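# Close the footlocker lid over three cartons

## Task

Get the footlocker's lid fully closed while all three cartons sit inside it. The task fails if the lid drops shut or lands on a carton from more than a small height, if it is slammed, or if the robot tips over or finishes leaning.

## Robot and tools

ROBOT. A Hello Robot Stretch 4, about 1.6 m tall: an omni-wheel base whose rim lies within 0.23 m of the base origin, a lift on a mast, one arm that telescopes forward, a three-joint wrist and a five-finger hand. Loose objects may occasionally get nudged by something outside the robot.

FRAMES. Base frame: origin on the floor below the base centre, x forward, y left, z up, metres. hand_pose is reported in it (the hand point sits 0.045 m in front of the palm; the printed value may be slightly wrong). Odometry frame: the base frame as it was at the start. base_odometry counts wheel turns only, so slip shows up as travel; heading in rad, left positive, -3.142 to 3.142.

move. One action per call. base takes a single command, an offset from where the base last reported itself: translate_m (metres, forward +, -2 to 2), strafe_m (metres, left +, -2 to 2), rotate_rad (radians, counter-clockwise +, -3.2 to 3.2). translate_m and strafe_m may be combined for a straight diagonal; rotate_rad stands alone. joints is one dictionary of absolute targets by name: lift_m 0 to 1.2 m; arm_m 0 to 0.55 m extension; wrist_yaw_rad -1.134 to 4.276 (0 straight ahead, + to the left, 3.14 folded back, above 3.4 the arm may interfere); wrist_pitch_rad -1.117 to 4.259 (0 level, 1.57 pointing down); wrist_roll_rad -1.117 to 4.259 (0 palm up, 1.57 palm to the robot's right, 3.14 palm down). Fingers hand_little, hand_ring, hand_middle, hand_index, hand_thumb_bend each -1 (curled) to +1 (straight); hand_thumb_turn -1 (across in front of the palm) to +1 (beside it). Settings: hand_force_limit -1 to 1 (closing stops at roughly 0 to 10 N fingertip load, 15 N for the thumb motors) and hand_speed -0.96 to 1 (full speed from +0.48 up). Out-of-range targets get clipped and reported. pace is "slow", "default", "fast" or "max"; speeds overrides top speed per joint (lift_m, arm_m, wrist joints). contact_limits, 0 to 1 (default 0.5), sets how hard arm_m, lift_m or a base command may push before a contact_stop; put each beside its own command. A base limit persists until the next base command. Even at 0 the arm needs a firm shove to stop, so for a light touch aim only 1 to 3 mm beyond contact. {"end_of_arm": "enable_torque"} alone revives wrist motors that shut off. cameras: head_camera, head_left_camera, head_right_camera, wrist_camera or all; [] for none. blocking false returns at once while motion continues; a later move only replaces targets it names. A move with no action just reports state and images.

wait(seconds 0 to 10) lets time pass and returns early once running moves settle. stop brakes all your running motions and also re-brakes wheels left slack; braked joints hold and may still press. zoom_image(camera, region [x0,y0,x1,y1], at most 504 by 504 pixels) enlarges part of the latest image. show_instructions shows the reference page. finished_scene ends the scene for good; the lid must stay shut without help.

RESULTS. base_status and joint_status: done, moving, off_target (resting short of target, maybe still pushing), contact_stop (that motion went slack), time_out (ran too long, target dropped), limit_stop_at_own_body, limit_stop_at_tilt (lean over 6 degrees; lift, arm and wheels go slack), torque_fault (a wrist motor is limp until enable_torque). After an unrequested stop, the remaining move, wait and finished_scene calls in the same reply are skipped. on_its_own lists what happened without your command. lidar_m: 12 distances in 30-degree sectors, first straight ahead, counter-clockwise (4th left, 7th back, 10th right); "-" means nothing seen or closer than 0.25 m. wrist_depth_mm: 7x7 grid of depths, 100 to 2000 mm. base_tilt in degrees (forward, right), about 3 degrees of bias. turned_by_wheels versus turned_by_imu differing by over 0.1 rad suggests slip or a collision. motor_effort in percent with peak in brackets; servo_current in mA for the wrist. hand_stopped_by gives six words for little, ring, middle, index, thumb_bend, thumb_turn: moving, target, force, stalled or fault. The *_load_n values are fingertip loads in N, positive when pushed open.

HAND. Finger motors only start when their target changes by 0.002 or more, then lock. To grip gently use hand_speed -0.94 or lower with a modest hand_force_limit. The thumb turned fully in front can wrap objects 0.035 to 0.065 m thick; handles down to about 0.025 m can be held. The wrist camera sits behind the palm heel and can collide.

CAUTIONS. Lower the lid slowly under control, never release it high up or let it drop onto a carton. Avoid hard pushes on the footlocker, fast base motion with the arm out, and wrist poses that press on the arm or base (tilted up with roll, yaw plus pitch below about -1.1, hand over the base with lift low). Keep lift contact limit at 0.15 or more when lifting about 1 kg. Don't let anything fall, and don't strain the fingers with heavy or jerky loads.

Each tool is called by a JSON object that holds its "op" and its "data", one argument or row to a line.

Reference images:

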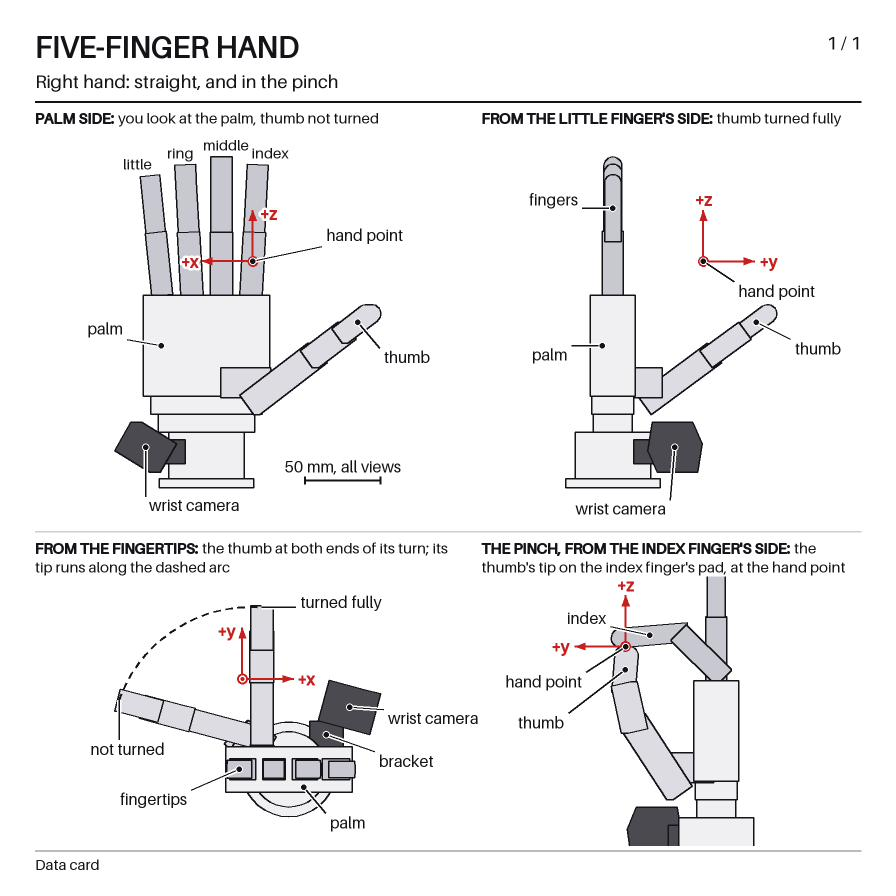

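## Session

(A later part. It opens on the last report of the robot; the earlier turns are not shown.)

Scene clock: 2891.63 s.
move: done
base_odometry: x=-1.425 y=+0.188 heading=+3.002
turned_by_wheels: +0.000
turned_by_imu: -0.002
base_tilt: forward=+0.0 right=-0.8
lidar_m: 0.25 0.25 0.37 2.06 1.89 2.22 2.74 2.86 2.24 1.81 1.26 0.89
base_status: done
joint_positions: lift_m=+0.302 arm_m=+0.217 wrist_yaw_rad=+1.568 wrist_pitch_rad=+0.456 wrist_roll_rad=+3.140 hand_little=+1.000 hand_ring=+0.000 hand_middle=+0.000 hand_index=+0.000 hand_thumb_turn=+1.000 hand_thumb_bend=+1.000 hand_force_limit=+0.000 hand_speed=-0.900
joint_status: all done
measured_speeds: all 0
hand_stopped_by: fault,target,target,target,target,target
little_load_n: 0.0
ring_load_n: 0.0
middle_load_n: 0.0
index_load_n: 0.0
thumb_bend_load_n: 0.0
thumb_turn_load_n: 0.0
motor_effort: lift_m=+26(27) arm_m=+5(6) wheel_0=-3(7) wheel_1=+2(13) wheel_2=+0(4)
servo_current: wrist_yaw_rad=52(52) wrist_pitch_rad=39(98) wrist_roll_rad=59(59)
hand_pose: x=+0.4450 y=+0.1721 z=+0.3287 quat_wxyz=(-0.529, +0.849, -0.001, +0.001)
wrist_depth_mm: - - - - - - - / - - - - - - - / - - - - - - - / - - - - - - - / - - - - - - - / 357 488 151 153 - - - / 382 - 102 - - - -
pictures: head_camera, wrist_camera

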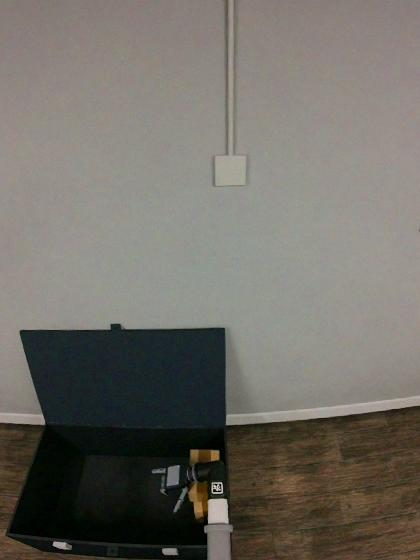

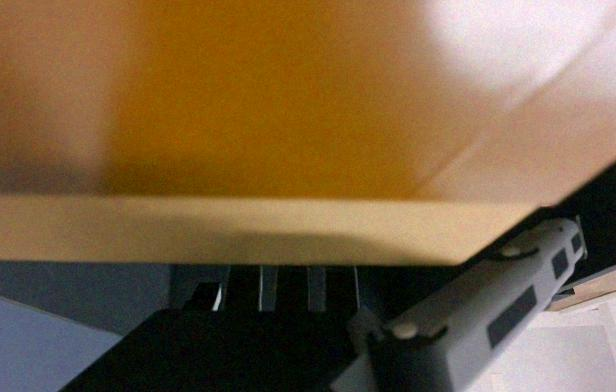

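{"op": "move", "data": {
  "joints": {"lift_m": 0.35, "wrist_pitch_rad": 0.28}
}}

{"op": "move", "data": {
  "base": {"strafe_m": -0.079},
  "pace": "slow"
}}

{"op": "move", "data": {
  "joints": {"lift_m": 0.285},
  "speeds": {"lift_m": 0.04},
  "contact_limits": {"lift_m": 0.0},
  "cameras": ["wrist_camera","head_camera"]
}}

{"op": "zoom_image", "data": {
  "camera": "head_camera",
  "region": [140, 440, 240, 540]
}}

Scene clock: 2905.90 s.
move: done
base_odometry: x=-1.425 y=+0.188 heading=+3.002
turned_by_wheels: +0.000
turned_by_imu: -0.001
base_tilt: forward=+0.1 right=-0.8
lidar_m: 0.25 0.26 0.37 2.05 1.84 2.22 2.73 2.83 2.25 1.82 1.25 0.90
base_status: not commanded
joint_positions: lift_m=+0.350 arm_m=+0.217 wrist_yaw_rad=+1.568 wrist_pitch_rad=+0.289 wrist_roll_rad=+3.140 hand_little=+1.000 hand_ring=+0.000 hand_middle=+0.000 hand_index=+0.000 hand_thumb_turn=+1.000 hand_thumb_bend=+1.000 hand_force_limit=+0.000 hand_speed=-0.900
joint_status: all done
measured_speeds: all 0
hand_stopped_by: fault,target,target,target,target,target
little_load_n: 0.0
ring_load_n: 0.0
middle_load_n: 0.0
index_load_n: 0.0
thumb_bend_load_n: 0.0
thumb_turn_load_n: 0.0
motor_effort: lift_m=+25(31) arm_m=+6(6) wheel_0=-3(3) wheel_1=+2(2) wheel_2=+0(1)
servo_current: wrist_yaw_rad=39(52) wrist_pitch_rad=59(111) wrist_roll_rad=39(46)
hand_pose: x=+0.4450 y=+0.1950 z=+0.4072 quat_wxyz=(-0.598, +0.801, -0.001, +0.001)
wrist_depth_mm: 355 488 - - - - - / 357 530 - - - - - / 359 530 - - - - - / 366 535 175 176 - - 1537 / 389 647 170 171 - - - / 404 127 151 153 - - - / 415 - 102 - - - -
pictures: none

Scene clock: 2907.83 s.
move: done
base_odometry: x=-1.414 y=+0.266 heading=+3.003
turned_by_wheels: +0.000
turned_by_imu: +0.001
base_tilt: forward=+0.1 right=-0.9
lidar_m: 0.26 0.26 0.33 2.14 1.92 2.39 2.76 2.85 2.15 1.74 1.27 0.90
base_status: done
joint_positions: lift_m=+0.350 arm_m=+0.217 wrist_yaw_rad=+1.568 wrist_pitch_rad=+0.289 wrist_roll_rad=+3.140 hand_little=+1.000 hand_ring=+0.000 hand_middle=+0.000 hand_index=+0.000 hand_thumb_turn=+1.000 hand_thumb_bend=+1.000 hand_force_limit=+0.000 hand_speed=-0.900
joint_status: not commanded
measured_speeds: all 0
hand_stopped_by: fault,target,target,target,target,target
little_load_n: 0.0
ring_load_n: 0.0
middle_load_n: 0.0
index_load_n: 0.0
thumb_bend_load_n: 0.0
thumb_turn_load_n: -0.5
motor_effort: lift_m=+26(26) arm_m=+5(6) wheel_0=+3(8) wheel_1=-1(13) wheel_2=-1(5)
servo_current: wrist_yaw_rad=33(52) wrist_pitch_rad=59(72) wrist_roll_rad=46(52)
hand_pose: x=+0.4450 y=+0.1950 z=+0.4072 quat_wxyz=(-0.598, +0.801, -0.001, +0.001)
wrist_depth_mm: 106 107 108 108 104 - - / 128 129 124 130 124 - - / 340 496 153 - - - - / 364 535 176 176 - - 1499 / 389 - 171 172 - - - / 404 127 151 153 - - - / 415 - 102 - - - -
pictures: none

Scene clock: 2909.87 s.
move: done
base_odometry: x=-1.414 y=+0.266 heading=+3.003
turned_by_wheels: +0.000
turned_by_imu: +0.000
base_tilt: forward=+0.1 right=-0.9
lidar_m: 0.27 0.27 0.34 2.14 1.92 2.39 2.76 2.84 2.16 1.72 1.26 0.88
base_status: not commanded
joint_positions: lift_m=+0.285 arm_m=+0.217 wrist_yaw_rad=+1.568 wrist_pitch_rad=+0.289 wrist_roll_rad=+3.140 hand_little=+1.000 hand_ring=+0.000 hand_middle=+0.000 hand_index=+0.000 hand_thumb_turn=+1.000 hand_thumb_bend=+1.000 hand_force_limit=+0.000 hand_speed=-0.900
joint_status: all done
measured_speeds: all 0
hand_stopped_by: fault,target,target,target,target,target
little_load_n: 0.0
ring_load_n: 0.0
middle_load_n: 0.0
index_load_n: 0.0
thumb_bend_load_n: 0.0
thumb_turn_load_n: 0.0
motor_effort: lift_m=+18(25) arm_m=+6(6) wheel_0=+3(3) wheel_1=-1(1) wheel_2=-1(1)
servo_current: wrist_yaw_rad=39(52) wrist_pitch_rad=59(72) wrist_roll_rad=33(52)
contact_limits: lift_m 0
hand_pose: x=+0.4450 y=+0.1950 z=+0.3428 quat_wxyz=(-0.598, +0.801, -0.001, +0.001)
wrist_depth_mm: - - - - - - - / - - - - - - - / - - - - - - - / - - - - - - - / - - - - - - - / 389 - 151 153 - - - / 394 - 102 - - - -
pictures: head_camera, wrist_camera

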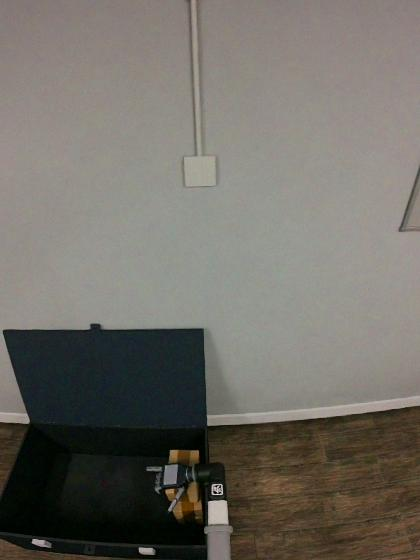

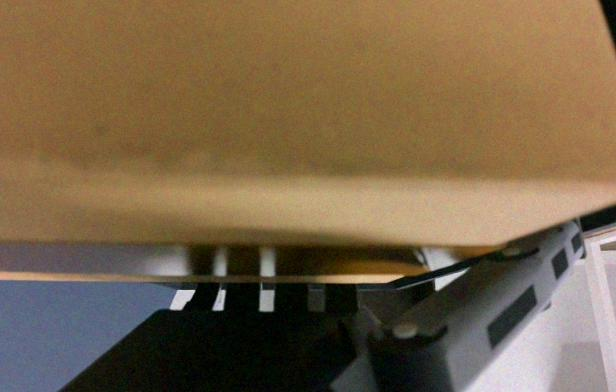

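Scaled by 5.040 from the camera's image (finer frame: 1200x1600).

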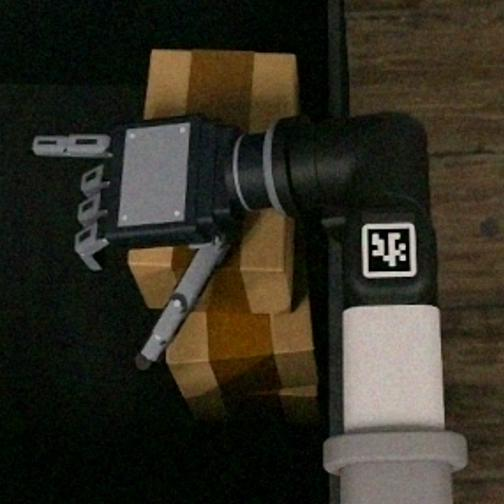

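{"op": "move", "data": {
  "joints": {"lift_m": 0.269},
  "speeds": {"lift_m": 0.02},
  "contact_limits": {"lift_m": 0.2},
  "cameras": ["wrist_camera"]
}}

Scene clock: 2920.10 s.
move: done
base_odometry: x=-1.414 y=+0.266 heading=+3.003
turned_by_wheels: +0.000
turned_by_imu: -0.001
base_tilt: forward=+0.1 right=-0.9
lidar_m: 0.25 0.25 0.35 2.14 1.95 2.40 2.74 2.83 2.15 1.74 1.23 0.90
base_status: not commanded
joint_positions: lift_m=+0.270 arm_m=+0.217 wrist_yaw_rad=+1.568 wrist_pitch_rad=+0.278 wrist_roll_rad=+3.141 hand_little=+1.000 hand_ring=+0.000 hand_middle=+0.000 hand_index=+0.000 hand_thumb_turn=+1.000 hand_thumb_bend=+1.000 hand_force_limit=+0.000 hand_speed=-0.900
joint_status: all done
measured_speeds: all 0
hand_stopped_by: fault,target,target,target,target,target
little_load_n: 0.0
ring_load_n: 0.0
middle_load_n: 0.5
index_load_n: 0.0
thumb_bend_load_n: 0.0
thumb_turn_load_n: 0.0
motor_effort: lift_m=+10(20) arm_m=+5(6) wheel_0=+3(3) wheel_1=-1(1) wheel_2=-1(1)
servo_current: wrist_yaw_rad=52(52) wrist_pitch_rad=46(72) wrist_roll_rad=46(52)
contact_limits: lift_m 0.2
hand_pose: x=+0.4450 y=+0.1963 z=+0.3296 quat_wxyz=(-0.602, +0.798, -0.001, +0.001)
wrist_depth_mm: - - - - - - - / - - - - - - - / - - - - - - - / - - - - - - - / - - - - - - - / 387 - 129 131 - - - / 394 - 102 - - - -

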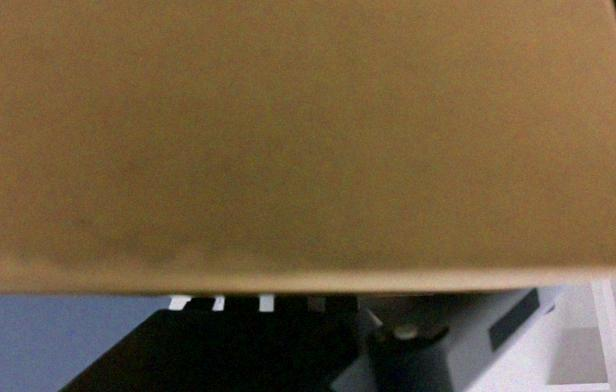

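{"op": "move", "data": {
  "base": {"strafe_m": 0.0222},
  "joints": {"lift_m": 0.2785, "wrist_pitch_rad": 0.33},
  "speeds": {"lift_m": 0.012, "wrist_pitch_rad": 0.065},
  "pace": "slow",
  "cameras": []
}}

{"op": "move", "data": {
  "base": {"strafe_m": 0.0226},
  "joints": {"lift_m": 0.2865, "wrist_pitch_rad": 0.38},
  "speeds": {"lift_m": 0.011, "wrist_pitch_rad": 0.065},
  "pace": "slow",
  "cameras": ["head_camera","wrist_camera"]
}}

Scene clock: 2948.23 s.
move: done
base_odometry: x=-1.417 y=+0.245 heading=+3.002
turned_by_wheels: +0.000
turned_by_imu: -0.003
base_tilt: forward=+0.1 right=-0.9
lidar_m: 0.29 0.25 0.37 2.11 1.94 2.29 2.74 2.85 2.18 1.76 1.24 0.87
base_status: done
joint_positions: lift_m=+0.279 arm_m=+0.217 wrist_yaw_rad=+1.568 wrist_pitch_rad=+0.322 wrist_roll_rad=+3.141 hand_little=+1.000 hand_ring=+0.000 hand_middle=+0.000 hand_index=+0.000 hand_thumb_turn=+1.000 hand_thumb_bend=+1.000 hand_force_limit=+0.000 hand_speed=-0.900
joint_status: all done
measured_speeds: all 0
hand_stopped_by: fault,target,target,target,target,target
little_load_n: 0.0
ring_load_n: 0.0
middle_load_n: 0.0
index_load_n: 0.5
thumb_bend_load_n: 0.0
thumb_turn_load_n: 0.0
motor_effort: lift_m=+20(23) arm_m=+6(6) wheel_0=-5(8) wheel_1=+2(11) wheel_2=-1(4)
servo_current: wrist_yaw_rad=52(52) wrist_pitch_rad=65(130) wrist_roll_rad=39(52)
hand_pose: x=+0.4450 y=+0.1909 z=+0.3298 quat_wxyz=(-0.585, +0.811, -0.001, +0.001)
wrist_depth_mm: - - - - - - - / - - - - - - - / - - - - - - - / - - - - - - - / - - - - - - - / 387 - 128 132 - - - / 387 - 102 - - - -

Scene clock: 2949.40 s.
move: done
base_odometry: x=-1.421 y=+0.222 heading=+3.002
turned_by_wheels: +0.000
turned_by_imu: +0.001
base_tilt: forward=+0.2 right=-0.9
lidar_m: 0.28 0.25 0.37 2.10 1.92 2.29 2.76 2.85 2.17 1.77 1.25 0.89
base_status: done
joint_positions: lift_m=+0.287 arm_m=+0.217 wrist_yaw_rad=+1.568 wrist_pitch_rad=+0.374 wrist_roll_rad=+3.141 hand_little=+1.000 hand_ring=+0.000 hand_middle=+0.000 hand_index=+0.000 hand_thumb_turn=+1.000 hand_thumb_bend=+1.000 hand_force_limit=+0.000 hand_speed=-0.900
joint_status: all done
measured_speeds: all 0
hand_stopped_by: fault,target,target,target,target,target
little_load_n: 0.0
ring_load_n: 0.0
middle_load_n: 0.0
index_load_n: 0.0
thumb_bend_load_n: 0.0
thumb_turn_load_n: 0.0
motor_effort: lift_m=+21(24) arm_m=+6(6) wheel_0=-3(9) wheel_1=+3(12) wheel_2=+0(4)
servo_current: wrist_yaw_rad=46(46) wrist_pitch_rad=46(78) wrist_roll_rad=39(52)
hand_pose: x=+0.4450 y=+0.1839 z=+0.3278 quat_wxyz=(-0.563, +0.826, -0.001, +0.001)
wrist_depth_mm: - - - - - - - / - - - - - - - / - - - - - - - / - - - - - - - / - - - - - - - / 368 127 129 131 - - - / 389 - 102 - - - -

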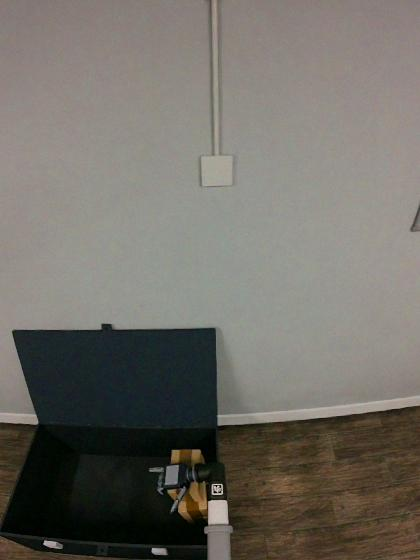

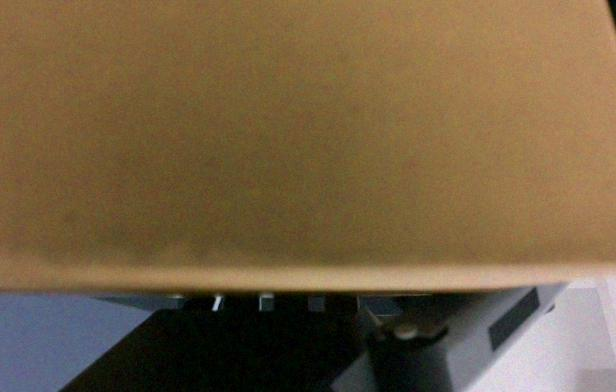

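{"op": "move", "data": {
  "base": {"strafe_m": 0.023},
  "joints": {"lift_m": 0.2935, "wrist_pitch_rad": 0.43},
  "speeds": {"lift_m": 0.010, "wrist_pitch_rad": 0.065},
  "pace": "slow",
  "cameras": []
}}

{"op": "move", "data": {
  "base": {"strafe_m": 0.0234},
  "joints": {"lift_m": 0.2992, "wrist_pitch_rad": 0.48},
  "speeds": {"lift_m": 0.008, "wrist_pitch_rad": 0.065},
  "pace": "slow",
  "cameras": ["head_camera","wrist_camera"]
}}

Scene clock: 2959.20 s.
move: done
base_odometry: x=-1.424 y=+0.200 heading=+3.002
turned_by_wheels: +0.000
turned_by_imu: -0.002
base_tilt: forward=+0.0 right=-0.9
lidar_m: 0.25 0.26 0.37 2.07 1.91 2.24 2.75 2.87 2.23 1.81 1.26 0.89
base_status: done
joint_positions: lift_m=+0.293 arm_m=+0.217 wrist_yaw_rad=+1.568 wrist_pitch_rad=+0.427 wrist_roll_rad=+3.141 hand_little=+1.000 hand_ring=+0.000 hand_middle=+0.000 hand_index=+0.000 hand_thumb_turn=+1.000 hand_thumb_bend=+1.000 hand_force_limit=+0.000 hand_speed=-0.900
joint_status: all done
measured_speeds: all 0
hand_stopped_by: fault,target,target,target,target,target
little_load_n: 0.0
ring_load_n: 0.0
middle_load_n: 0.0
index_load_n: 0.0
thumb_bend_load_n: 0.0
thumb_turn_load_n: 0.0
motor_effort: lift_m=+23(25) arm_m=+5(6) wheel_0=-3(9) wheel_1=+2(10) wheel_2=+0(5)
servo_current: wrist_yaw_rad=46(52) wrist_pitch_rad=52(85) wrist_roll_rad=39(59)
hand_pose: x=+0.4449 y=+0.1764 z=+0.3251 quat_wxyz=(-0.541, +0.841, -0.001, +0.001)
wrist_depth_mm: - - - - - - - / - - - - - - - / - - - - - - - / - - - - - - - / - - - - - - - / 364 452 129 131 - - - / 384 - 102 - - - -

"speeds": lift_m = 0.008 is out of range 0.01 to 0.5

{"op": "move", "data": {
  "base": {"strafe_m": 0.0234},
  "joints": {"lift_m": 0.298, "wrist_pitch_rad": 0.48},
  "speeds": {"lift_m": 0.01, "wrist_pitch_rad": 0.065},
  "pace": "slow",
  "cameras": ["head_camera","wrist_camera"]
}}

Scene clock: 2964.97 s.
move: done
base_odometry: x=-1.427 y=+0.177 heading=+3.002
turned_by_wheels: +0.000
turned_by_imu: +0.001
base_tilt: forward=+0.1 right=-0.9
lidar_m: 0.25 0.25 0.34 2.05 1.88 2.23 2.75 2.85 2.25 1.81 1.26 0.89
base_status: done
joint_positions: lift_m=+0.298 arm_m=+0.217 wrist_yaw_rad=+1.568 wrist_pitch_rad=+0.478 wrist_roll_rad=+3.141 hand_little=+1.000 hand_ring=+0.000 hand_middle=+0.000 hand_index=+0.000 hand_thumb_turn=+1.000 hand_thumb_bend=+1.000 hand_force_limit=+0.000 hand_speed=-0.900
joint_status: all done
measured_speeds: all 0
hand_stopped_by: fault,target,target,target,target,target
little_load_n: 0.0
ring_load_n: 0.0
middle_load_n: 0.0
index_load_n: 0.0
thumb_bend_load_n: 0.0
thumb_turn_load_n: 0.0
motor_effort: lift_m=+24(26) arm_m=+5(6) wheel_0=-1(9) wheel_1=+2(11) wheel_2=+0(4)
servo_current: wrist_yaw_rad=46(52) wrist_pitch_rad=46(78) wrist_roll_rad=39(52)
hand_pose: x=+0.4449 y=+0.1688 z=+0.3208 quat_wxyz=(-0.520, +0.854, -0.001, +0.001)
wrist_depth_mm: - - - - - - - / - - - - - - - / - - - - - - - / - - - - - - - / - - - - - - - / 353 455 129 131 - - - / 377 - 102 - - - -

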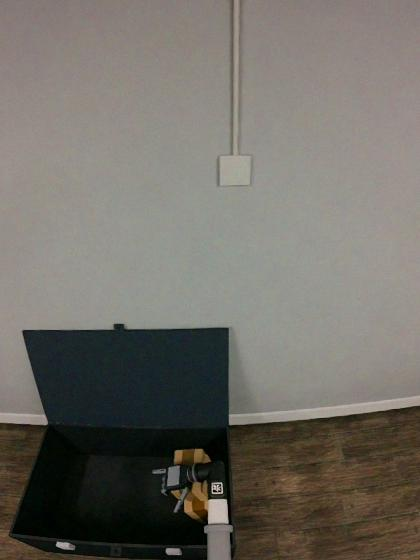

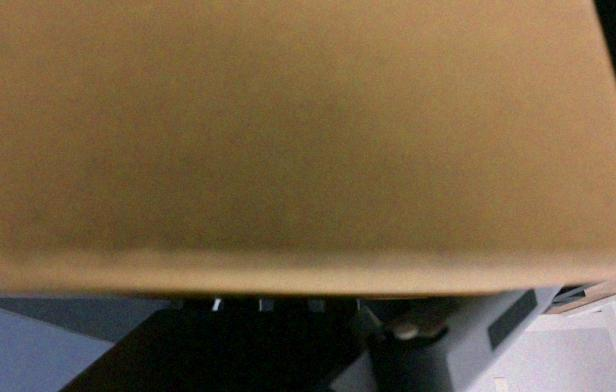

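{"op": "move", "data": {
  "base": {"strafe_m": 0.0236},
  "joints": {"lift_m": 0.3013, "wrist_pitch_rad": 0.53},
  "speeds": {"lift_m": 0.01, "wrist_pitch_rad": 0.065},
  "pace": "slow",
  "cameras": ["head_camera","wrist_camera"]
}}

{"op": "zoom_image", "data": {
  "camera": "head_camera",
  "region": [140, 440, 240, 540]
}}

Scene clock: 2973.17 s.
move: done
base_odometry: x=-1.430 y=+0.153 heading=+3.002
turned_by_wheels: +0.000
turned_by_imu: -0.001
base_tilt: forward=+0.0 right=-0.9
lidar_m: 0.25 0.26 0.36 2.02 1.84 2.22 2.76 2.85 2.27 1.86 1.27 0.26
base_status: done
joint_positions: lift_m=+0.301 arm_m=+0.217 wrist_yaw_rad=+1.568 wrist_pitch_rad=+0.528 wrist_roll_rad=+3.141 hand_little=+1.000 hand_ring=+0.000 hand_middle=+0.000 hand_index=+0.000 hand_thumb_turn=+1.000 hand_thumb_bend=+1.000 hand_force_limit=+0.000 hand_speed=-0.900
joint_status: all done
measured_speeds: all 0
hand_stopped_by: fault,target,target,target,target,target
little_load_n: 0.0
ring_load_n: 0.0
middle_load_n: 0.0
index_load_n: 0.0
thumb_bend_load_n: 0.0
thumb_turn_load_n: 0.0
motor_effort: lift_m=+24(26) arm_m=+6(6) wheel_0=-3(7) wheel_1=+3(9) wheel_2=+0(3)
servo_current: wrist_yaw_rad=46(52) wrist_pitch_rad=52(85) wrist_roll_rad=52(59)
hand_pose: x=+0.4449 y=+0.1608 z=+0.3158 quat_wxyz=(-0.498, +0.867, -0.001, +0.001)
wrist_depth_mm: - - - - - - - / - - - - - - - / - - - - - - - / - - - - - - - / - - - - - - - / 359 459 129 131 - - - / 364 - 102 - - - -

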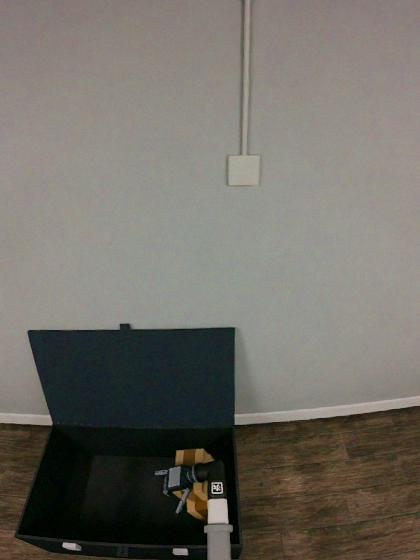

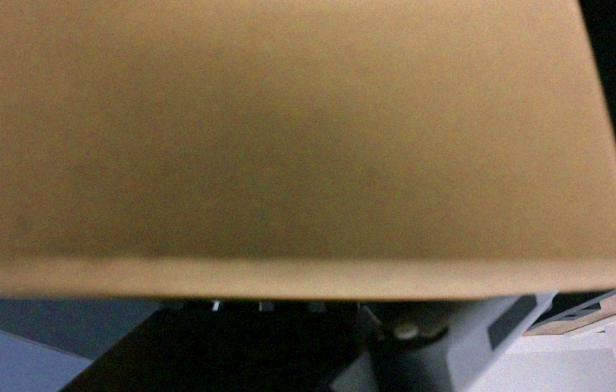

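Scaled by 5.040 from the camera's image (finer frame: 1200x1600).

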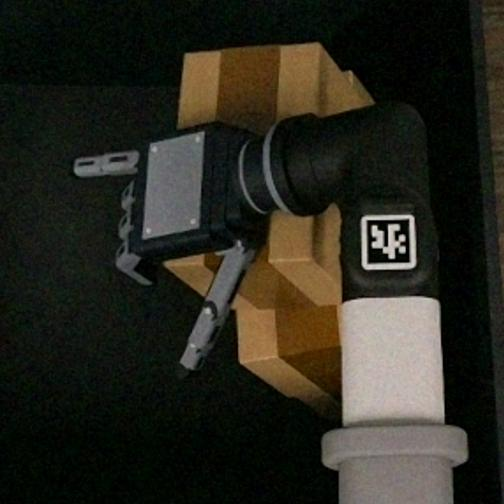

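{"op": "move", "data": {
  "base": {"strafe_m": 0.0238},
  "joints": {"lift_m": 0.3043, "wrist_pitch_rad": 0.58},
  "speeds": {"lift_m": 0.01, "wrist_pitch_rad": 0.065},
  "pace": "slow",
  "cameras": ["wrist_camera"]
}}

{"op": "move", "data": {
  "base": {"strafe_m": 0.0241},
  "joints": {"lift_m": 0.3063, "wrist_pitch_rad": 0.63},
  "speeds": {"lift_m": 0.01, "wrist_pitch_rad": 0.065},
  "pace": "slow",
  "cameras": ["head_camera","wrist_camera"]
}}

{"op": "zoom_image", "data": {
  "camera": "head_camera",
  "region": [140, 440, 240, 540]
}}

Scene clock: 2988.13 s.
move: done
base_odometry: x=-1.433 y=+0.130 heading=+3.002
turned_by_wheels: +0.000
turned_by_imu: +0.001
base_tilt: forward=+0.1 right=-0.9
lidar_m: 0.25 0.27 0.37 2.00 1.80 2.18 2.74 2.84 2.29 1.86 1.22 0.25
base_status: done
joint_positions: lift_m=+0.304 arm_m=+0.217 wrist_yaw_rad=+1.568 wrist_pitch_rad=+0.578 wrist_roll_rad=+3.141 hand_little=+1.000 hand_ring=+0.000 hand_middle=+0.000 hand_index=+0.000 hand_thumb_turn=+1.000 hand_thumb_bend=+1.000 hand_force_limit=+0.000 hand_speed=-0.900
joint_status: all done
measured_speeds: all 0
hand_stopped_by: fault,target,target,target,target,target
little_load_n: 0.0
ring_load_n: 0.0
middle_load_n: 0.0
index_load_n: 0.0
thumb_bend_load_n: 0.0
thumb_turn_load_n: 0.0
motor_effort: lift_m=+25(27) arm_m=+6(6) wheel_0=+0(7) wheel_1=+3(10) wheel_2=+0(4)
servo_current: wrist_yaw_rad=33(46) wrist_pitch_rad=46(98) wrist_roll_rad=46(52)
hand_pose: x=+0.4448 y=+0.1524 z=+0.3109 quat_wxyz=(-0.476, +0.879, -0.001, +0.001)
wrist_depth_mm: - - - - - - - / - - - - - - - / - - - - - - - / - - - - - - - / - - - - - - - / 362 433 128 - - - - / 342 - 102 - - - -

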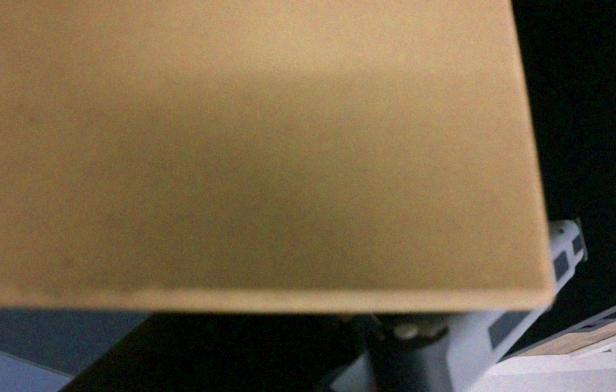

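Scene clock: 2989.33 s.
move: done
base_odometry: x=-1.437 y=+0.106 heading=+3.003
turned_by_wheels: +0.000
turned_by_imu: +0.001
base_tilt: forward=+0.1 right=-0.8
lidar_m: 0.25 0.25 0.34 1.98 1.83 2.16 2.76 2.87 2.31 1.90 1.27 0.27
base_status: done
joint_positions: lift_m=+0.306 arm_m=+0.217 wrist_yaw_rad=+1.569 wrist_pitch_rad=+0.628 wrist_roll_rad=+3.141 hand_little=+1.000 hand_ring=+0.000 hand_middle=+0.000 hand_index=+0.000 hand_thumb_turn=+1.000 hand_thumb_bend=+1.000 hand_force_limit=+0.000 hand_speed=-0.900
joint_status: all done
measured_speeds: all 0
hand_stopped_by: fault,target,target,target,target,target
little_load_n: 0.0
ring_load_n: 0.0
middle_load_n: 0.0
index_load_n: 0.5
thumb_bend_load_n: 0.0
thumb_turn_load_n: 0.0
motor_effort: lift_m=+26(28) arm_m=+6(6) wheel_0=+1(7) wheel_1=+3(9) wheel_2=+2(5)
servo_current: wrist_yaw_rad=39(52) wrist_pitch_rad=46(78) wrist_roll_rad=46(52)
hand_pose: x=+0.4447 y=+0.1437 z=+0.3055 quat_wxyz=(-0.454, +0.891, -0.001, +0.001)
wrist_depth_mm: - - - - - - - / - - - - - - - / - - - - - - - / - - - - - - - / - - - - - - - / 364 436 128 - - - - / 345 - 102 - - - -

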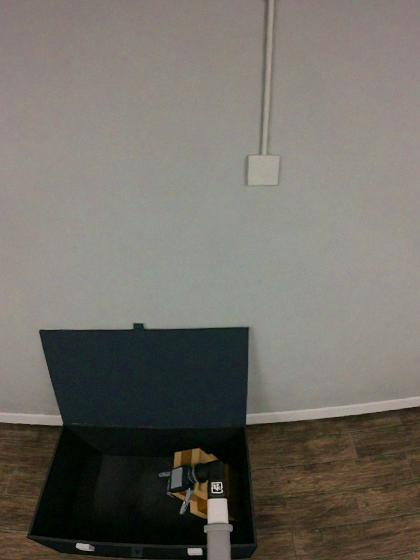

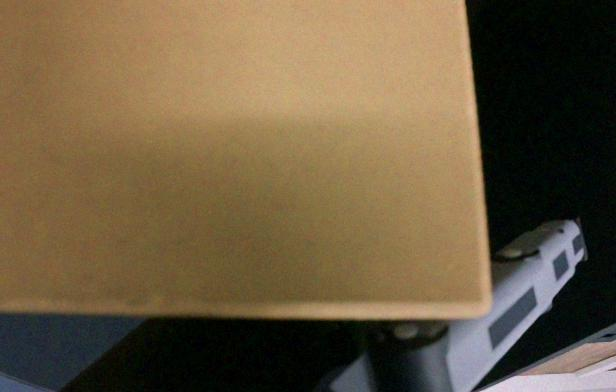

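Scaled by 5.040 from the camera's image (finer frame: 1200x1600).

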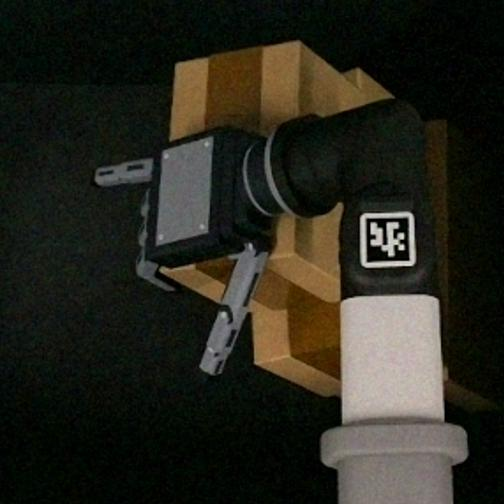

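{"op": "move", "data": {
  "base": {"strafe_m": 0.024},
  "joints": {"lift_m": 0.3072, "wrist_pitch_rad": 0.68},
  "speeds": {"lift_m": 0.01, "wrist_pitch_rad": 0.065},
  "pace": "slow",
  "cameras": ["wrist_camera"]
}}

{"op": "move", "data": {
  "base": {"strafe_m": 0.0242},
  "joints": {"lift_m": 0.3069, "wrist_pitch_rad": 0.73},
  "speeds": {"lift_m": 0.01, "wrist_pitch_rad": 0.065},
  "pace": "slow",
  "cameras": ["head_camera","wrist_camera"]
}}

{"op": "zoom_image", "data": {
  "camera": "head_camera",
  "region": [120, 430, 260, 560]
}}

Scene clock: 3008.77 s.
move: done
base_odometry: x=-1.440 y=+0.082 heading=+3.003
turned_by_wheels: +0.000
turned_by_imu: -0.001
base_tilt: forward=+0.1 right=-0.9
lidar_m: 0.26 0.25 0.34 1.93 1.76 2.12 2.75 2.85 2.33 1.91 1.25 0.25
base_status: done
joint_positions: lift_m=+0.307 arm_m=+0.217 wrist_yaw_rad=+1.569 wrist_pitch_rad=+0.678 wrist_roll_rad=+3.141 hand_little=+1.000 hand_ring=+0.000 hand_middle=+0.000 hand_index=+0.000 hand_thumb_turn=+1.000 hand_thumb_bend=+1.000 hand_force_limit=+0.000 hand_speed=-0.900
joint_status: all done
measured_speeds: all 0
hand_stopped_by: fault,target,target,target,target,target
little_load_n: 0.0
ring_load_n: 0.5
middle_load_n: 0.0
index_load_n: 0.0
thumb_bend_load_n: 0.0
thumb_turn_load_n: 0.0
motor_effort: lift_m=+25(28) arm_m=+5(6) wheel_0=+0(4) wheel_1=+3(13) wheel_2=+1(4)
servo_current: wrist_yaw_rad=39(52) wrist_pitch_rad=52(72) wrist_roll_rad=46(52)
hand_pose: x=+0.4446 y=+0.1346 z=+0.2994 quat_wxyz=(-0.432, +0.902, -0.001, +0.001)
wrist_depth_mm: - - - - - - - / - - - - - - - / - - - - - - - / - - - - - - - / - - - - - - - / 347 439 128 - - - - / 345 - 102 - - - -

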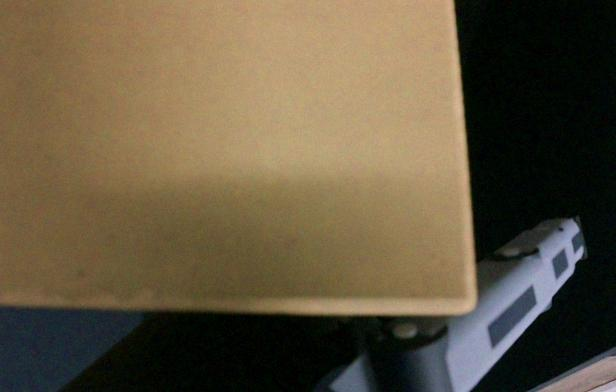

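Scene clock: 3009.97 s.
move: done
base_odometry: x=-1.443 y=+0.058 heading=+3.003
turned_by_wheels: +0.000
turned_by_imu: +0.001
base_tilt: forward=+0.0 right=-0.8
lidar_m: 0.25 0.26 0.37 1.93 1.78 2.09 2.76 2.85 2.36 1.95 1.26 0.26
base_status: done
joint_positions: lift_m=+0.307 arm_m=+0.217 wrist_yaw_rad=+1.569 wrist_pitch_rad=+0.728 wrist_roll_rad=+3.141 hand_little=+1.000 hand_ring=+0.000 hand_middle=+0.000 hand_index=+0.000 hand_thumb_turn=+1.000 hand_thumb_bend=+1.000 hand_force_limit=+0.000 hand_speed=-0.900
joint_status: all done
measured_speeds: all 0
hand_stopped_by: fault,target,target,target,target,target
little_load_n: 0.0
ring_load_n: 1.0
middle_load_n: 0.0
index_load_n: 0.5
thumb_bend_load_n: 0.0
thumb_turn_load_n: 0.0
motor_effort: lift_m=+22(26) arm_m=+5(6) wheel_0=+2(5) wheel_1=+3(10) wheel_2=+0(4)
servo_current: wrist_yaw_rad=39(52) wrist_pitch_rad=59(85) wrist_roll_rad=39(52)
hand_pose: x=+0.4446 y=+0.1251 z=+0.2928 quat_wxyz=(-0.409, +0.913, +0.000, +0.000)
wrist_depth_mm: - - - - - - - / - - - - - - - / - - - - - - - / - - - - - - - / - - - - - - - / 347 473 129 131 - - - / 366 - 102 - - - -

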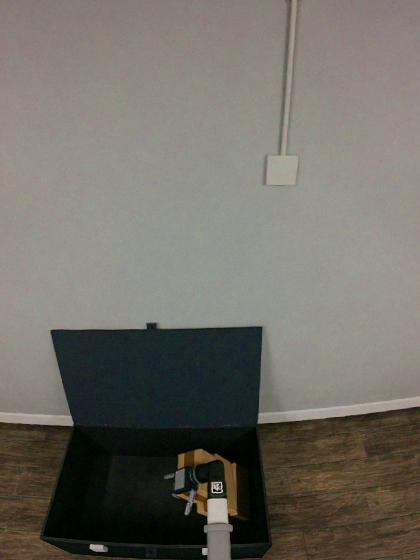

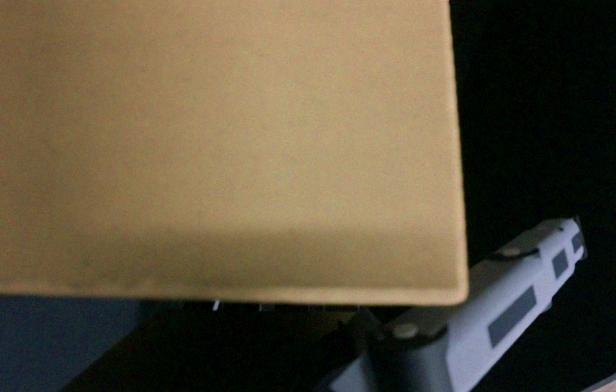

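Scaled by 3.600 from the camera's image (finer frame: 1200x1600).

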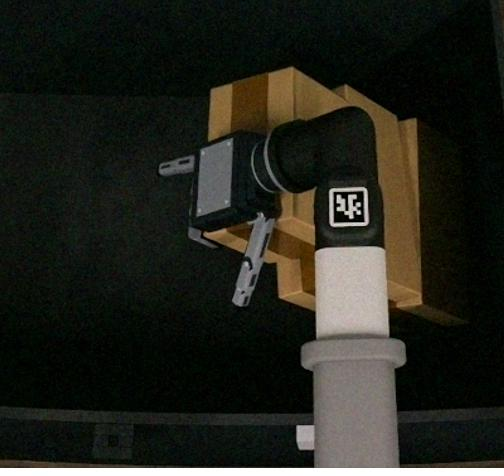

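{"op": "move", "data": {
  "base": {"strafe_m": 0.0241},
  "joints": {"lift_m": 0.306, "wrist_pitch_rad": 0.78},
  "speeds": {"lift_m": 0.01, "wrist_pitch_rad": 0.065},
  "pace": "slow",
  "cameras": []
}}

{"op": "move", "data": {
  "base": {"strafe_m": 0.024},
  "joints": {"lift_m": 0.3038, "wrist_pitch_rad": 0.83},
  "speeds": {"lift_m": 0.01, "wrist_pitch_rad": 0.065},
  "pace": "slow",
  "cameras": ["head_camera","wrist_camera"]
}}

{"op": "zoom_image", "data": {
  "camera": "head_camera",
  "region": [120, 430, 260, 560]
}}

Scene clock: 3026.43 s.
move: done
base_odometry: x=-1.447 y=+0.034 heading=+3.004
turned_by_wheels: +0.000
turned_by_imu: -0.001
base_tilt: forward=+0.1 right=-0.8
lidar_m: 0.25 0.25 0.36 1.89 1.75 2.06 2.75 2.85 2.39 1.98 1.25 0.26
base_status: done
joint_positions: lift_m=+0.306 arm_m=+0.217 wrist_yaw_rad=+1.569 wrist_pitch_rad=+0.778 wrist_roll_rad=+3.141 hand_little=+1.000 hand_ring=+0.000 hand_middle=+0.000 hand_index=+0.000 hand_thumb_turn=+1.000 hand_thumb_bend=+1.000 hand_force_limit=+0.000 hand_speed=-0.900
joint_status: all done
measured_speeds: all 0
hand_stopped_by: fault,target,target,target,target,target
little_load_n: 0.0
ring_load_n: 1.5
middle_load_n: 0.0
index_load_n: 0.0
thumb_bend_load_n: 0.0
thumb_turn_load_n: 0.0
motor_effort: lift_m=+20(22) arm_m=+5(6) wheel_0=+0(4) wheel_1=+3(11) wheel_2=+1(4)
servo_current: wrist_yaw_rad=46(46) wrist_pitch_rad=46(91) wrist_roll_rad=52(52)
hand_pose: x=+0.4446 y=+0.1154 z=+0.2861 quat_wxyz=(-0.386, +0.923, +0.000, +0.000)
wrist_depth_mm: - - - - - - - / - - - - - - - / - - - - - - - / - - - - - - - / - - - - - - - / 368 473 151 153 - - - / 368 - 102 - - - -

Scene clock: 3028.03 s.
move: done
base_odometry: x=-1.450 y=+0.011 heading=+3.003
turned_by_wheels: +0.000
turned_by_imu: +0.000
base_tilt: forward=+0.1 right=-0.8
lidar_m: 0.29 0.25 0.36 1.88 1.73 2.00 2.74 2.85 2.42 1.99 1.23 0.25
base_status: done
joint_positions: lift_m=+0.304 arm_m=+0.217 wrist_yaw_rad=+1.570 wrist_pitch_rad=+0.831 wrist_roll_rad=+3.141 hand_little=+1.000 hand_ring=+0.000 hand_middle=+0.000 hand_index=+0.000 hand_thumb_turn=+1.000 hand_thumb_bend=+1.000 hand_force_limit=+0.000 hand_speed=-0.900
joint_status: all done
measured_speeds: all 0
hand_stopped_by: fault,target,target,target,target,target
little_load_n: 0.0
ring_load_n: 0.0
middle_load_n: 0.0
index_load_n: 0.0
thumb_bend_load_n: 0.0
thumb_turn_load_n: 0.0
motor_effort: lift_m=+20(22) arm_m=+5(6) wheel_0=-2(4) wheel_1=+3(11) wheel_2=-2(4)
servo_current: wrist_yaw_rad=52(52) wrist_pitch_rad=52(91) wrist_roll_rad=39(52)
hand_pose: x=+0.4445 y=+0.1048 z=+0.2780 quat_wxyz=(-0.362, +0.932, +0.000, +0.000)
wrist_depth_mm: 345 355 357 329 359 353 - / 342 - - 265 - - - / 362 - 301 286 - - - / 362 459 319 177 - - - / 359 492 171 172 - - - / 342 459 151 153 - - - / 338 - 102 - - - -

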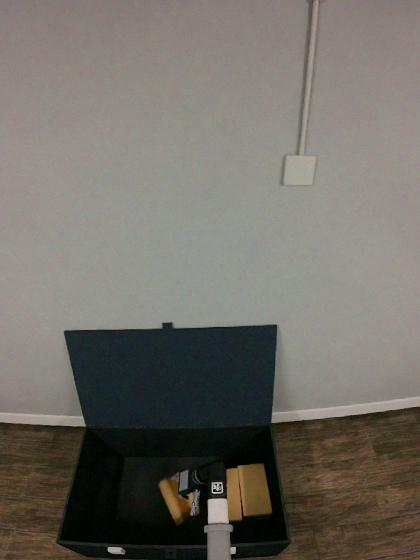

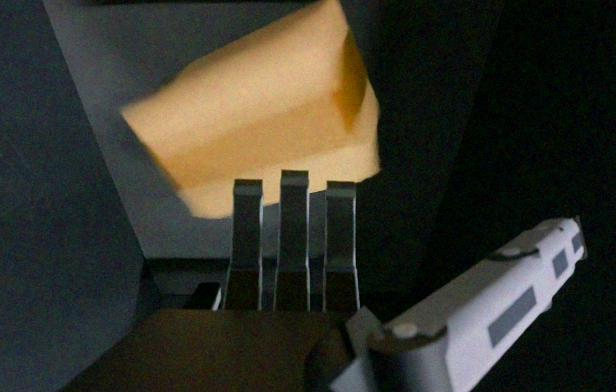

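Scaled by 3.600 from the camera's image (finer frame: 1200x1600).

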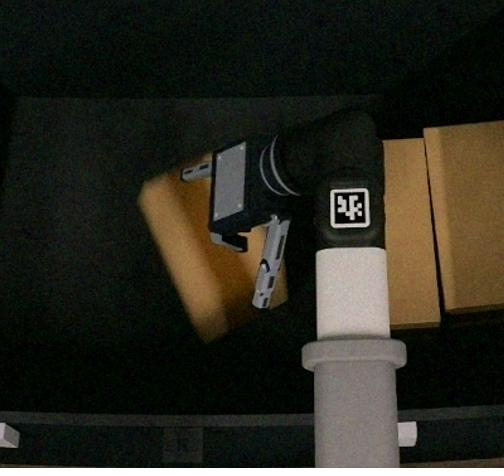

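{"op": "move", "data": {
  "joints": {"lift_m": 0.5},
  "cameras": ["head_camera","wrist_camera"]
}}

{"op": "zoom_image", "data": {
  "camera": "head_camera",
  "region": [40, 400, 300, 560]
}}

Scene clock: 3035.40 s.
move: done
base_odometry: x=-1.450 y=+0.011 heading=+3.003
turned_by_wheels: +0.000
turned_by_imu: -0.001
base_tilt: forward=+0.1 right=-0.8
lidar_m: 0.25 0.25 0.34 1.87 1.74 2.02 2.75 2.84 2.40 2.00 1.21 0.26
base_status: not commanded
joint_positions: lift_m=+0.500 arm_m=+0.217 wrist_yaw_rad=+1.570 wrist_pitch_rad=+0.831 wrist_roll_rad=+3.141 hand_little=+1.000 hand_ring=+0.000 hand_middle=+0.000 hand_index=+0.000 hand_thumb_turn=+1.000 hand_thumb_bend=+1.000 hand_force_limit=+0.000 hand_speed=-0.900
joint_status: all done
measured_speeds: all 0
hand_stopped_by: fault,target,target,target,target,target
little_load_n: 0.0
ring_load_n: 0.0
middle_load_n: 0.5
index_load_n: 0.0
thumb_bend_load_n: 0.0
thumb_turn_load_n: 0.0
motor_effort: lift_m=+26(31) arm_m=+5(6) wheel_0=-2(2) wheel_1=+3(3) wheel_2=-2(3)
servo_current: wrist_yaw_rad=39(52) wrist_pitch_rad=52(59) wrist_roll_rad=46(59)
hand_pose: x=+0.4445 y=+0.1048 z=+0.4738 quat_wxyz=(-0.362, +0.932, +0.000, +0.000)
wrist_depth_mm: 357 488 - 442 - - - / 357 488 477 480 - - - / 359 525 - - - - 312 / 359 530 176 177 - - 809 / 370 525 171 172 - - - / 387 488 151 153 - - - / 394 - 102 - - - -

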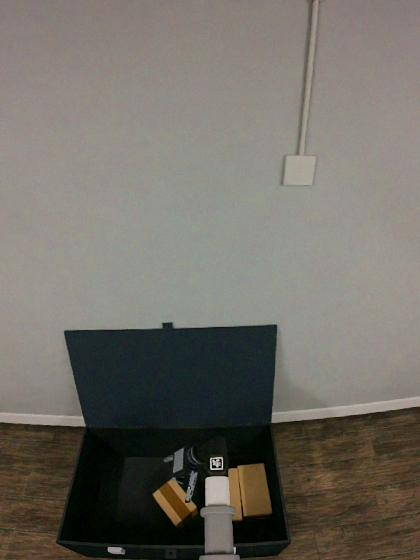

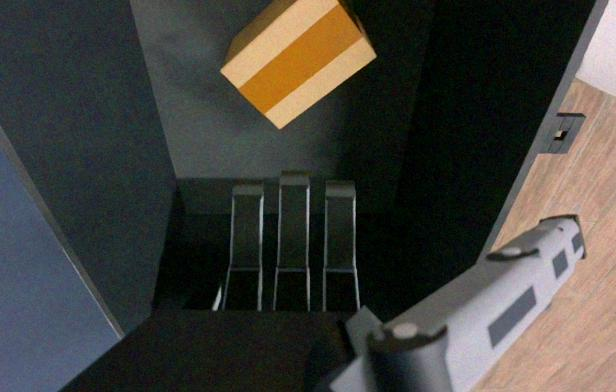

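Scaled by 1.938 from the camera's image (finer frame: 1200x1600).

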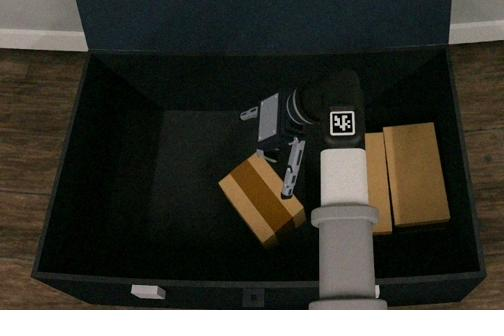

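{"op": "move", "data": {
  "joints": {"lift_m": 0.7, "wrist_pitch_rad": 1.57, "hand_index": 1.0, "hand_middle": 1.0, "hand_ring": 1.0},
  "cameras": ["wrist_camera"]
}}

{"op": "move", "data": {
  "base": {"strafe_m": 0.12},
  "joints": {"arm_m": 0.05},
  "cameras": ["head_camera","wrist_camera"]
}}

{"op": "zoom_image", "data": {
  "camera": "head_camera",
  "region": [60, 400, 350, 560]
}}

Scene clock: 3049.53 s.
move: done
base_odometry: x=-1.450 y=+0.011 heading=+3.003
turned_by_wheels: +0.000
turned_by_imu: -0.001
base_tilt: forward=+0.1 right=-0.9
lidar_m: 0.25 0.25 0.37 1.88 1.73 2.00 2.73 2.84 2.41 1.99 1.26 0.25
base_status: not commanded
joint_positions: lift_m=+0.700 arm_m=+0.217 wrist_yaw_rad=+1.570 wrist_pitch_rad=+1.568 wrist_roll_rad=+3.141 hand_little=+1.000 hand_ring=+1.000 hand_middle=+1.000 hand_index=+1.000 hand_thumb_turn=+1.000 hand_thumb_bend=+1.000 hand_force_limit=+0.000 hand_speed=-0.900
joint_status: all done
measured_speeds: all 0
hand_stopped_by: fault,target,target,target,target,target
little_load_n: 0.0
ring_load_n: 0.0
middle_load_n: 0.0
index_load_n: 0.0
thumb_bend_load_n: 0.0
thumb_turn_load_n: 0.0
motor_effort: lift_m=+26(31) arm_m=+5(5) wheel_0=-2(2) wheel_1=+3(3) wheel_2=-3(3)
servo_current: wrist_yaw_rad=46(52) wrist_pitch_rad=59(111) wrist_roll_rad=46(52)
hand_pose: x=+0.4444 y=-0.0595 z=+0.6563 quat_wxyz=(-0.002, +1.000, +0.000, +0.000)
wrist_depth_mm: 399 809 820 820 831 831 842 / 413 512 564 564 517 842 842 / 413 539 683 683 - 640 621 / 415 539 - 683 - 615 621 / 415 539 - - - 615 - / 402 500 129 171 - - - / 399 - 102 - - - -

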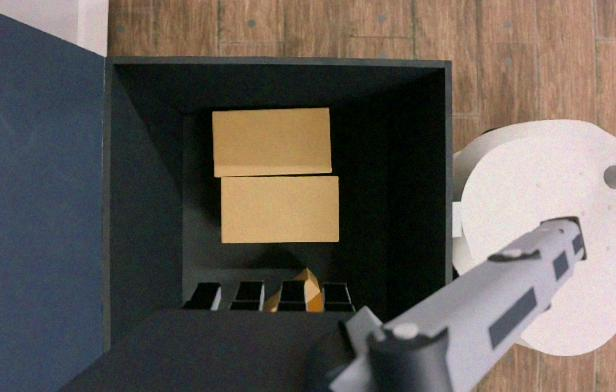

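Scene clock: 3051.10 s.
move: done
base_odometry: x=-1.466 y=-0.108 heading=+3.003
turned_by_wheels: +0.000
turned_by_imu: -0.001
base_tilt: forward=+0.0 right=-0.8
lidar_m: 0.25 0.25 0.35 1.76 1.65 1.83 2.75 2.83 2.54 2.11 0.35 0.25
base_status: done
joint_positions: lift_m=+0.700 arm_m=+0.050 wrist_yaw_rad=+1.570 wrist_pitch_rad=+1.568 wrist_roll_rad=+3.141 hand_little=+1.000 hand_ring=+1.000 hand_middle=+1.000 hand_index=+1.000 hand_thumb_turn=+1.000 hand_thumb_bend=+1.000 hand_force_limit=+0.000 hand_speed=-0.900
joint_status: all done
measured_speeds: all 0
hand_stopped_by: fault,target,target,target,target,target
little_load_n: 0.0
ring_load_n: 0.0
middle_load_n: 0.0
index_load_n: 0.0
thumb_bend_load_n: 0.0
thumb_turn_load_n: 0.0
motor_effort: lift_m=+26(27) arm_m=-6(8) wheel_0=+1(10) wheel_1=+0(12) wheel_2=-2(5)
servo_current: wrist_yaw_rad=46(52) wrist_pitch_rad=52(59) wrist_roll_rad=46(59)
hand_pose: x=+0.2777 y=-0.0596 z=+0.6563 quat_wxyz=(-0.001, +1.000, +0.000, +0.000)
wrist_depth_mm: 591 634 603 647 831 842 842 / 615 683 683 831 831 842 842 / 585 - - 820 661 615 831 / 591 - - 820 609 615 621 / 591 - 676 654 609 615 - / 621 - 130 171 609 - - / 609 - 102 - - - -

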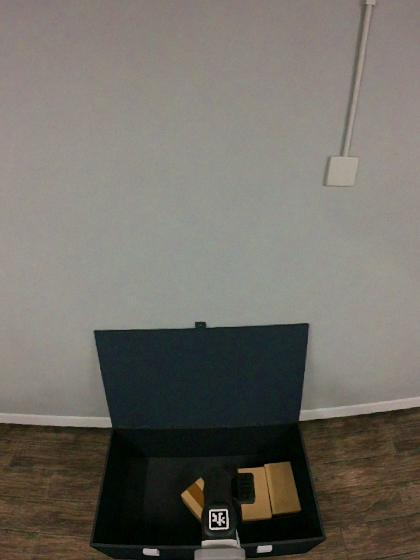

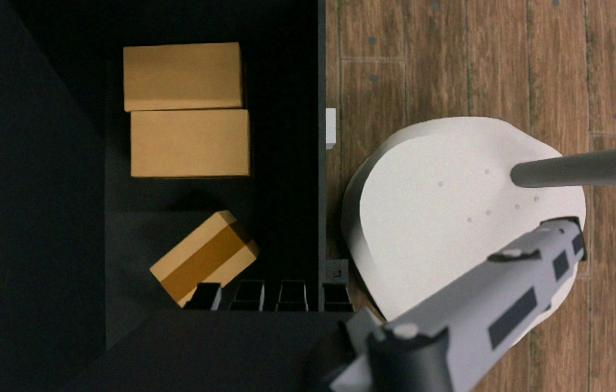

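Scaled by 1.738 from the camera's image (finer frame: 1200x1600).

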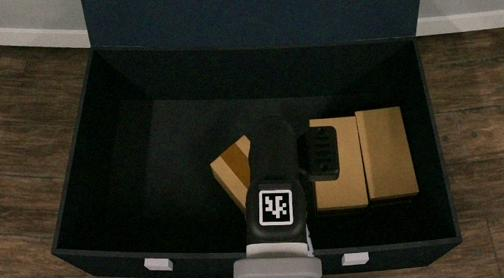

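{"op": "move", "data": {
  "joints": {"lift_m": 1.1, "wrist_yaw_rad": 0.0, "wrist_roll_rad": 0.0, "wrist_pitch_rad": 1.57}
}}

{"op": "move", "data": {
  "joints": {"arm_m": 0.5},
  "cameras": ["wrist_camera","head_camera"]
}}

{"op": "zoom_image", "data": {
  "camera": "wrist_camera",
  "region": [50, 0, 550, 300]
}}

Scene clock: 3110.67 s.
move: done
base_odometry: x=-1.466 y=-0.108 heading=+3.003
turned_by_wheels: +0.000
turned_by_imu: -0.001
base_tilt: forward=+0.1 right=-0.8
lidar_m: 0.25 0.26 0.37 1.75 1.65 1.84 2.75 2.85 2.52 2.10 0.37 0.26
base_status: not commanded
joint_positions: lift_m=+1.100 arm_m=+0.050 wrist_yaw_rad=+0.003 wrist_pitch_rad=+1.568 wrist_roll_rad=+0.002 hand_little=+1.000 hand_ring=+1.000 hand_middle=+1.000 hand_index=+1.000 hand_thumb_turn=+1.000 hand_thumb_bend=+1.000 hand_force_limit=+0.000 hand_speed=-0.900
joint_status: all done
measured_speeds: all 0
hand_stopped_by: fault,target,target,target,target,target
little_load_n: 0.0
ring_load_n: 0.0
middle_load_n: 0.0
index_load_n: 0.0
thumb_bend_load_n: 0.0
thumb_turn_load_n: 0.0
motor_effort: lift_m=+26(30) arm_m=-6(7) wheel_0=+1(1) wheel_1=+0(0) wheel_2=-2(3)
servo_current: wrist_yaw_rad=39(117) wrist_pitch_rad=52(98) wrist_roll_rad=33(91)
hand_pose: x=+0.2822 y=-0.1182 z=+1.0566 quat_wxyz=(+0.001, +0.707, +0.708, +0.001)
wrist_depth_mm: 1205 - - - 1229 1229 1229 / 1205 - - 1078 1229 1229 1229 / 1182 - 1078 1098 1229 1255 1229 / 1205 1205 1205 1255 1229 1229 1255 / 1205 1205 1229 1229 1229 1229 - / 1205 1229 130 171 1229 - - / 1229 - 102 - - - -
pictures: none

Scene clock: 3113.07 s.
move: done
base_odometry: x=-1.466 y=-0.108 heading=+3.003
turned_by_wheels: +0.000
turned_by_imu: +0.000
base_tilt: forward=+0.1 right=-0.9
lidar_m: 0.25 0.25 0.36 1.75 1.66 1.86 2.73 2.87 2.54 2.10 0.37 0.25
base_status: not commanded
joint_positions: lift_m=+1.100 arm_m=+0.500 wrist_yaw_rad=+0.003 wrist_pitch_rad=+1.568 wrist_roll_rad=+0.002 hand_little=+1.000 hand_ring=+1.000 hand_middle=+1.000 hand_index=+1.000 hand_thumb_turn=+1.000 hand_thumb_bend=+1.000 hand_force_limit=+0.000 hand_speed=-0.900
joint_status: all done
measured_speeds: all 0
hand_stopped_by: fault,target,target,target,target,target
little_load_n: 0.0
ring_load_n: 0.0
middle_load_n: 0.0
index_load_n: 0.0
thumb_bend_load_n: 0.0
thumb_turn_load_n: 0.0
motor_effort: lift_m=+26(27) arm_m=+6(7) wheel_0=+1(1) wheel_1=+0(0) wheel_2=-2(2)
servo_current: wrist_yaw_rad=33(52) wrist_pitch_rad=52(59) wrist_roll_rad=46(59)
hand_pose: x=+0.7318 y=-0.1182 z=+1.0566 quat_wxyz=(+0.001, +0.707, +0.708, +0.001)
wrist_depth_mm: - - - - - - - / - - - - - - - / - - - - - 1229 1255 / 1205 - - - 1229 1229 1229 / 1229 - 1078 1098 1229 1229 - / 1205 1182 129 171 - - - / 1229 - 102 - - - -
pictures: head_camera, wrist_camera

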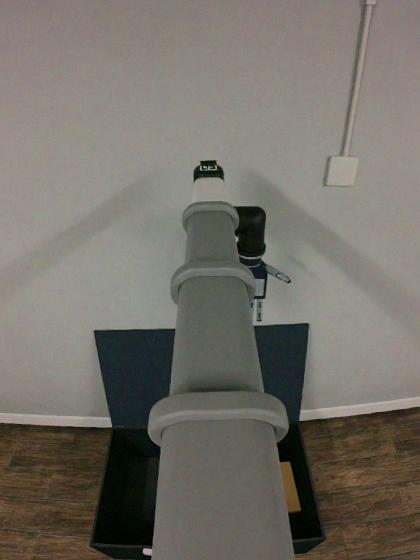

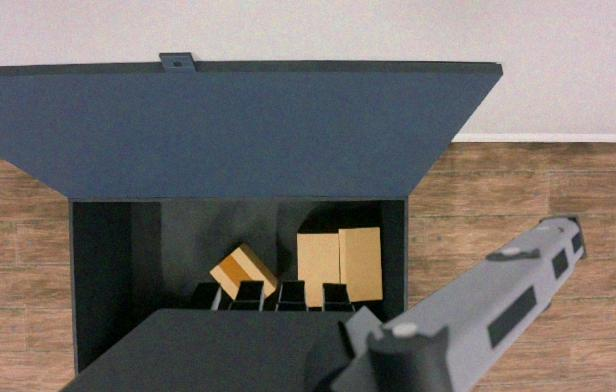

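Scaled by 1.008.

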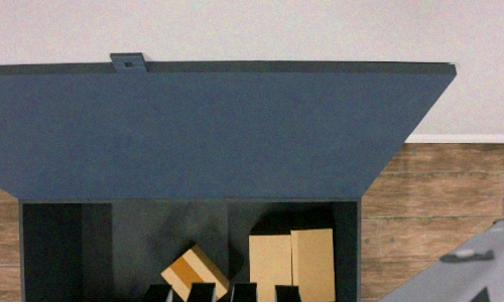

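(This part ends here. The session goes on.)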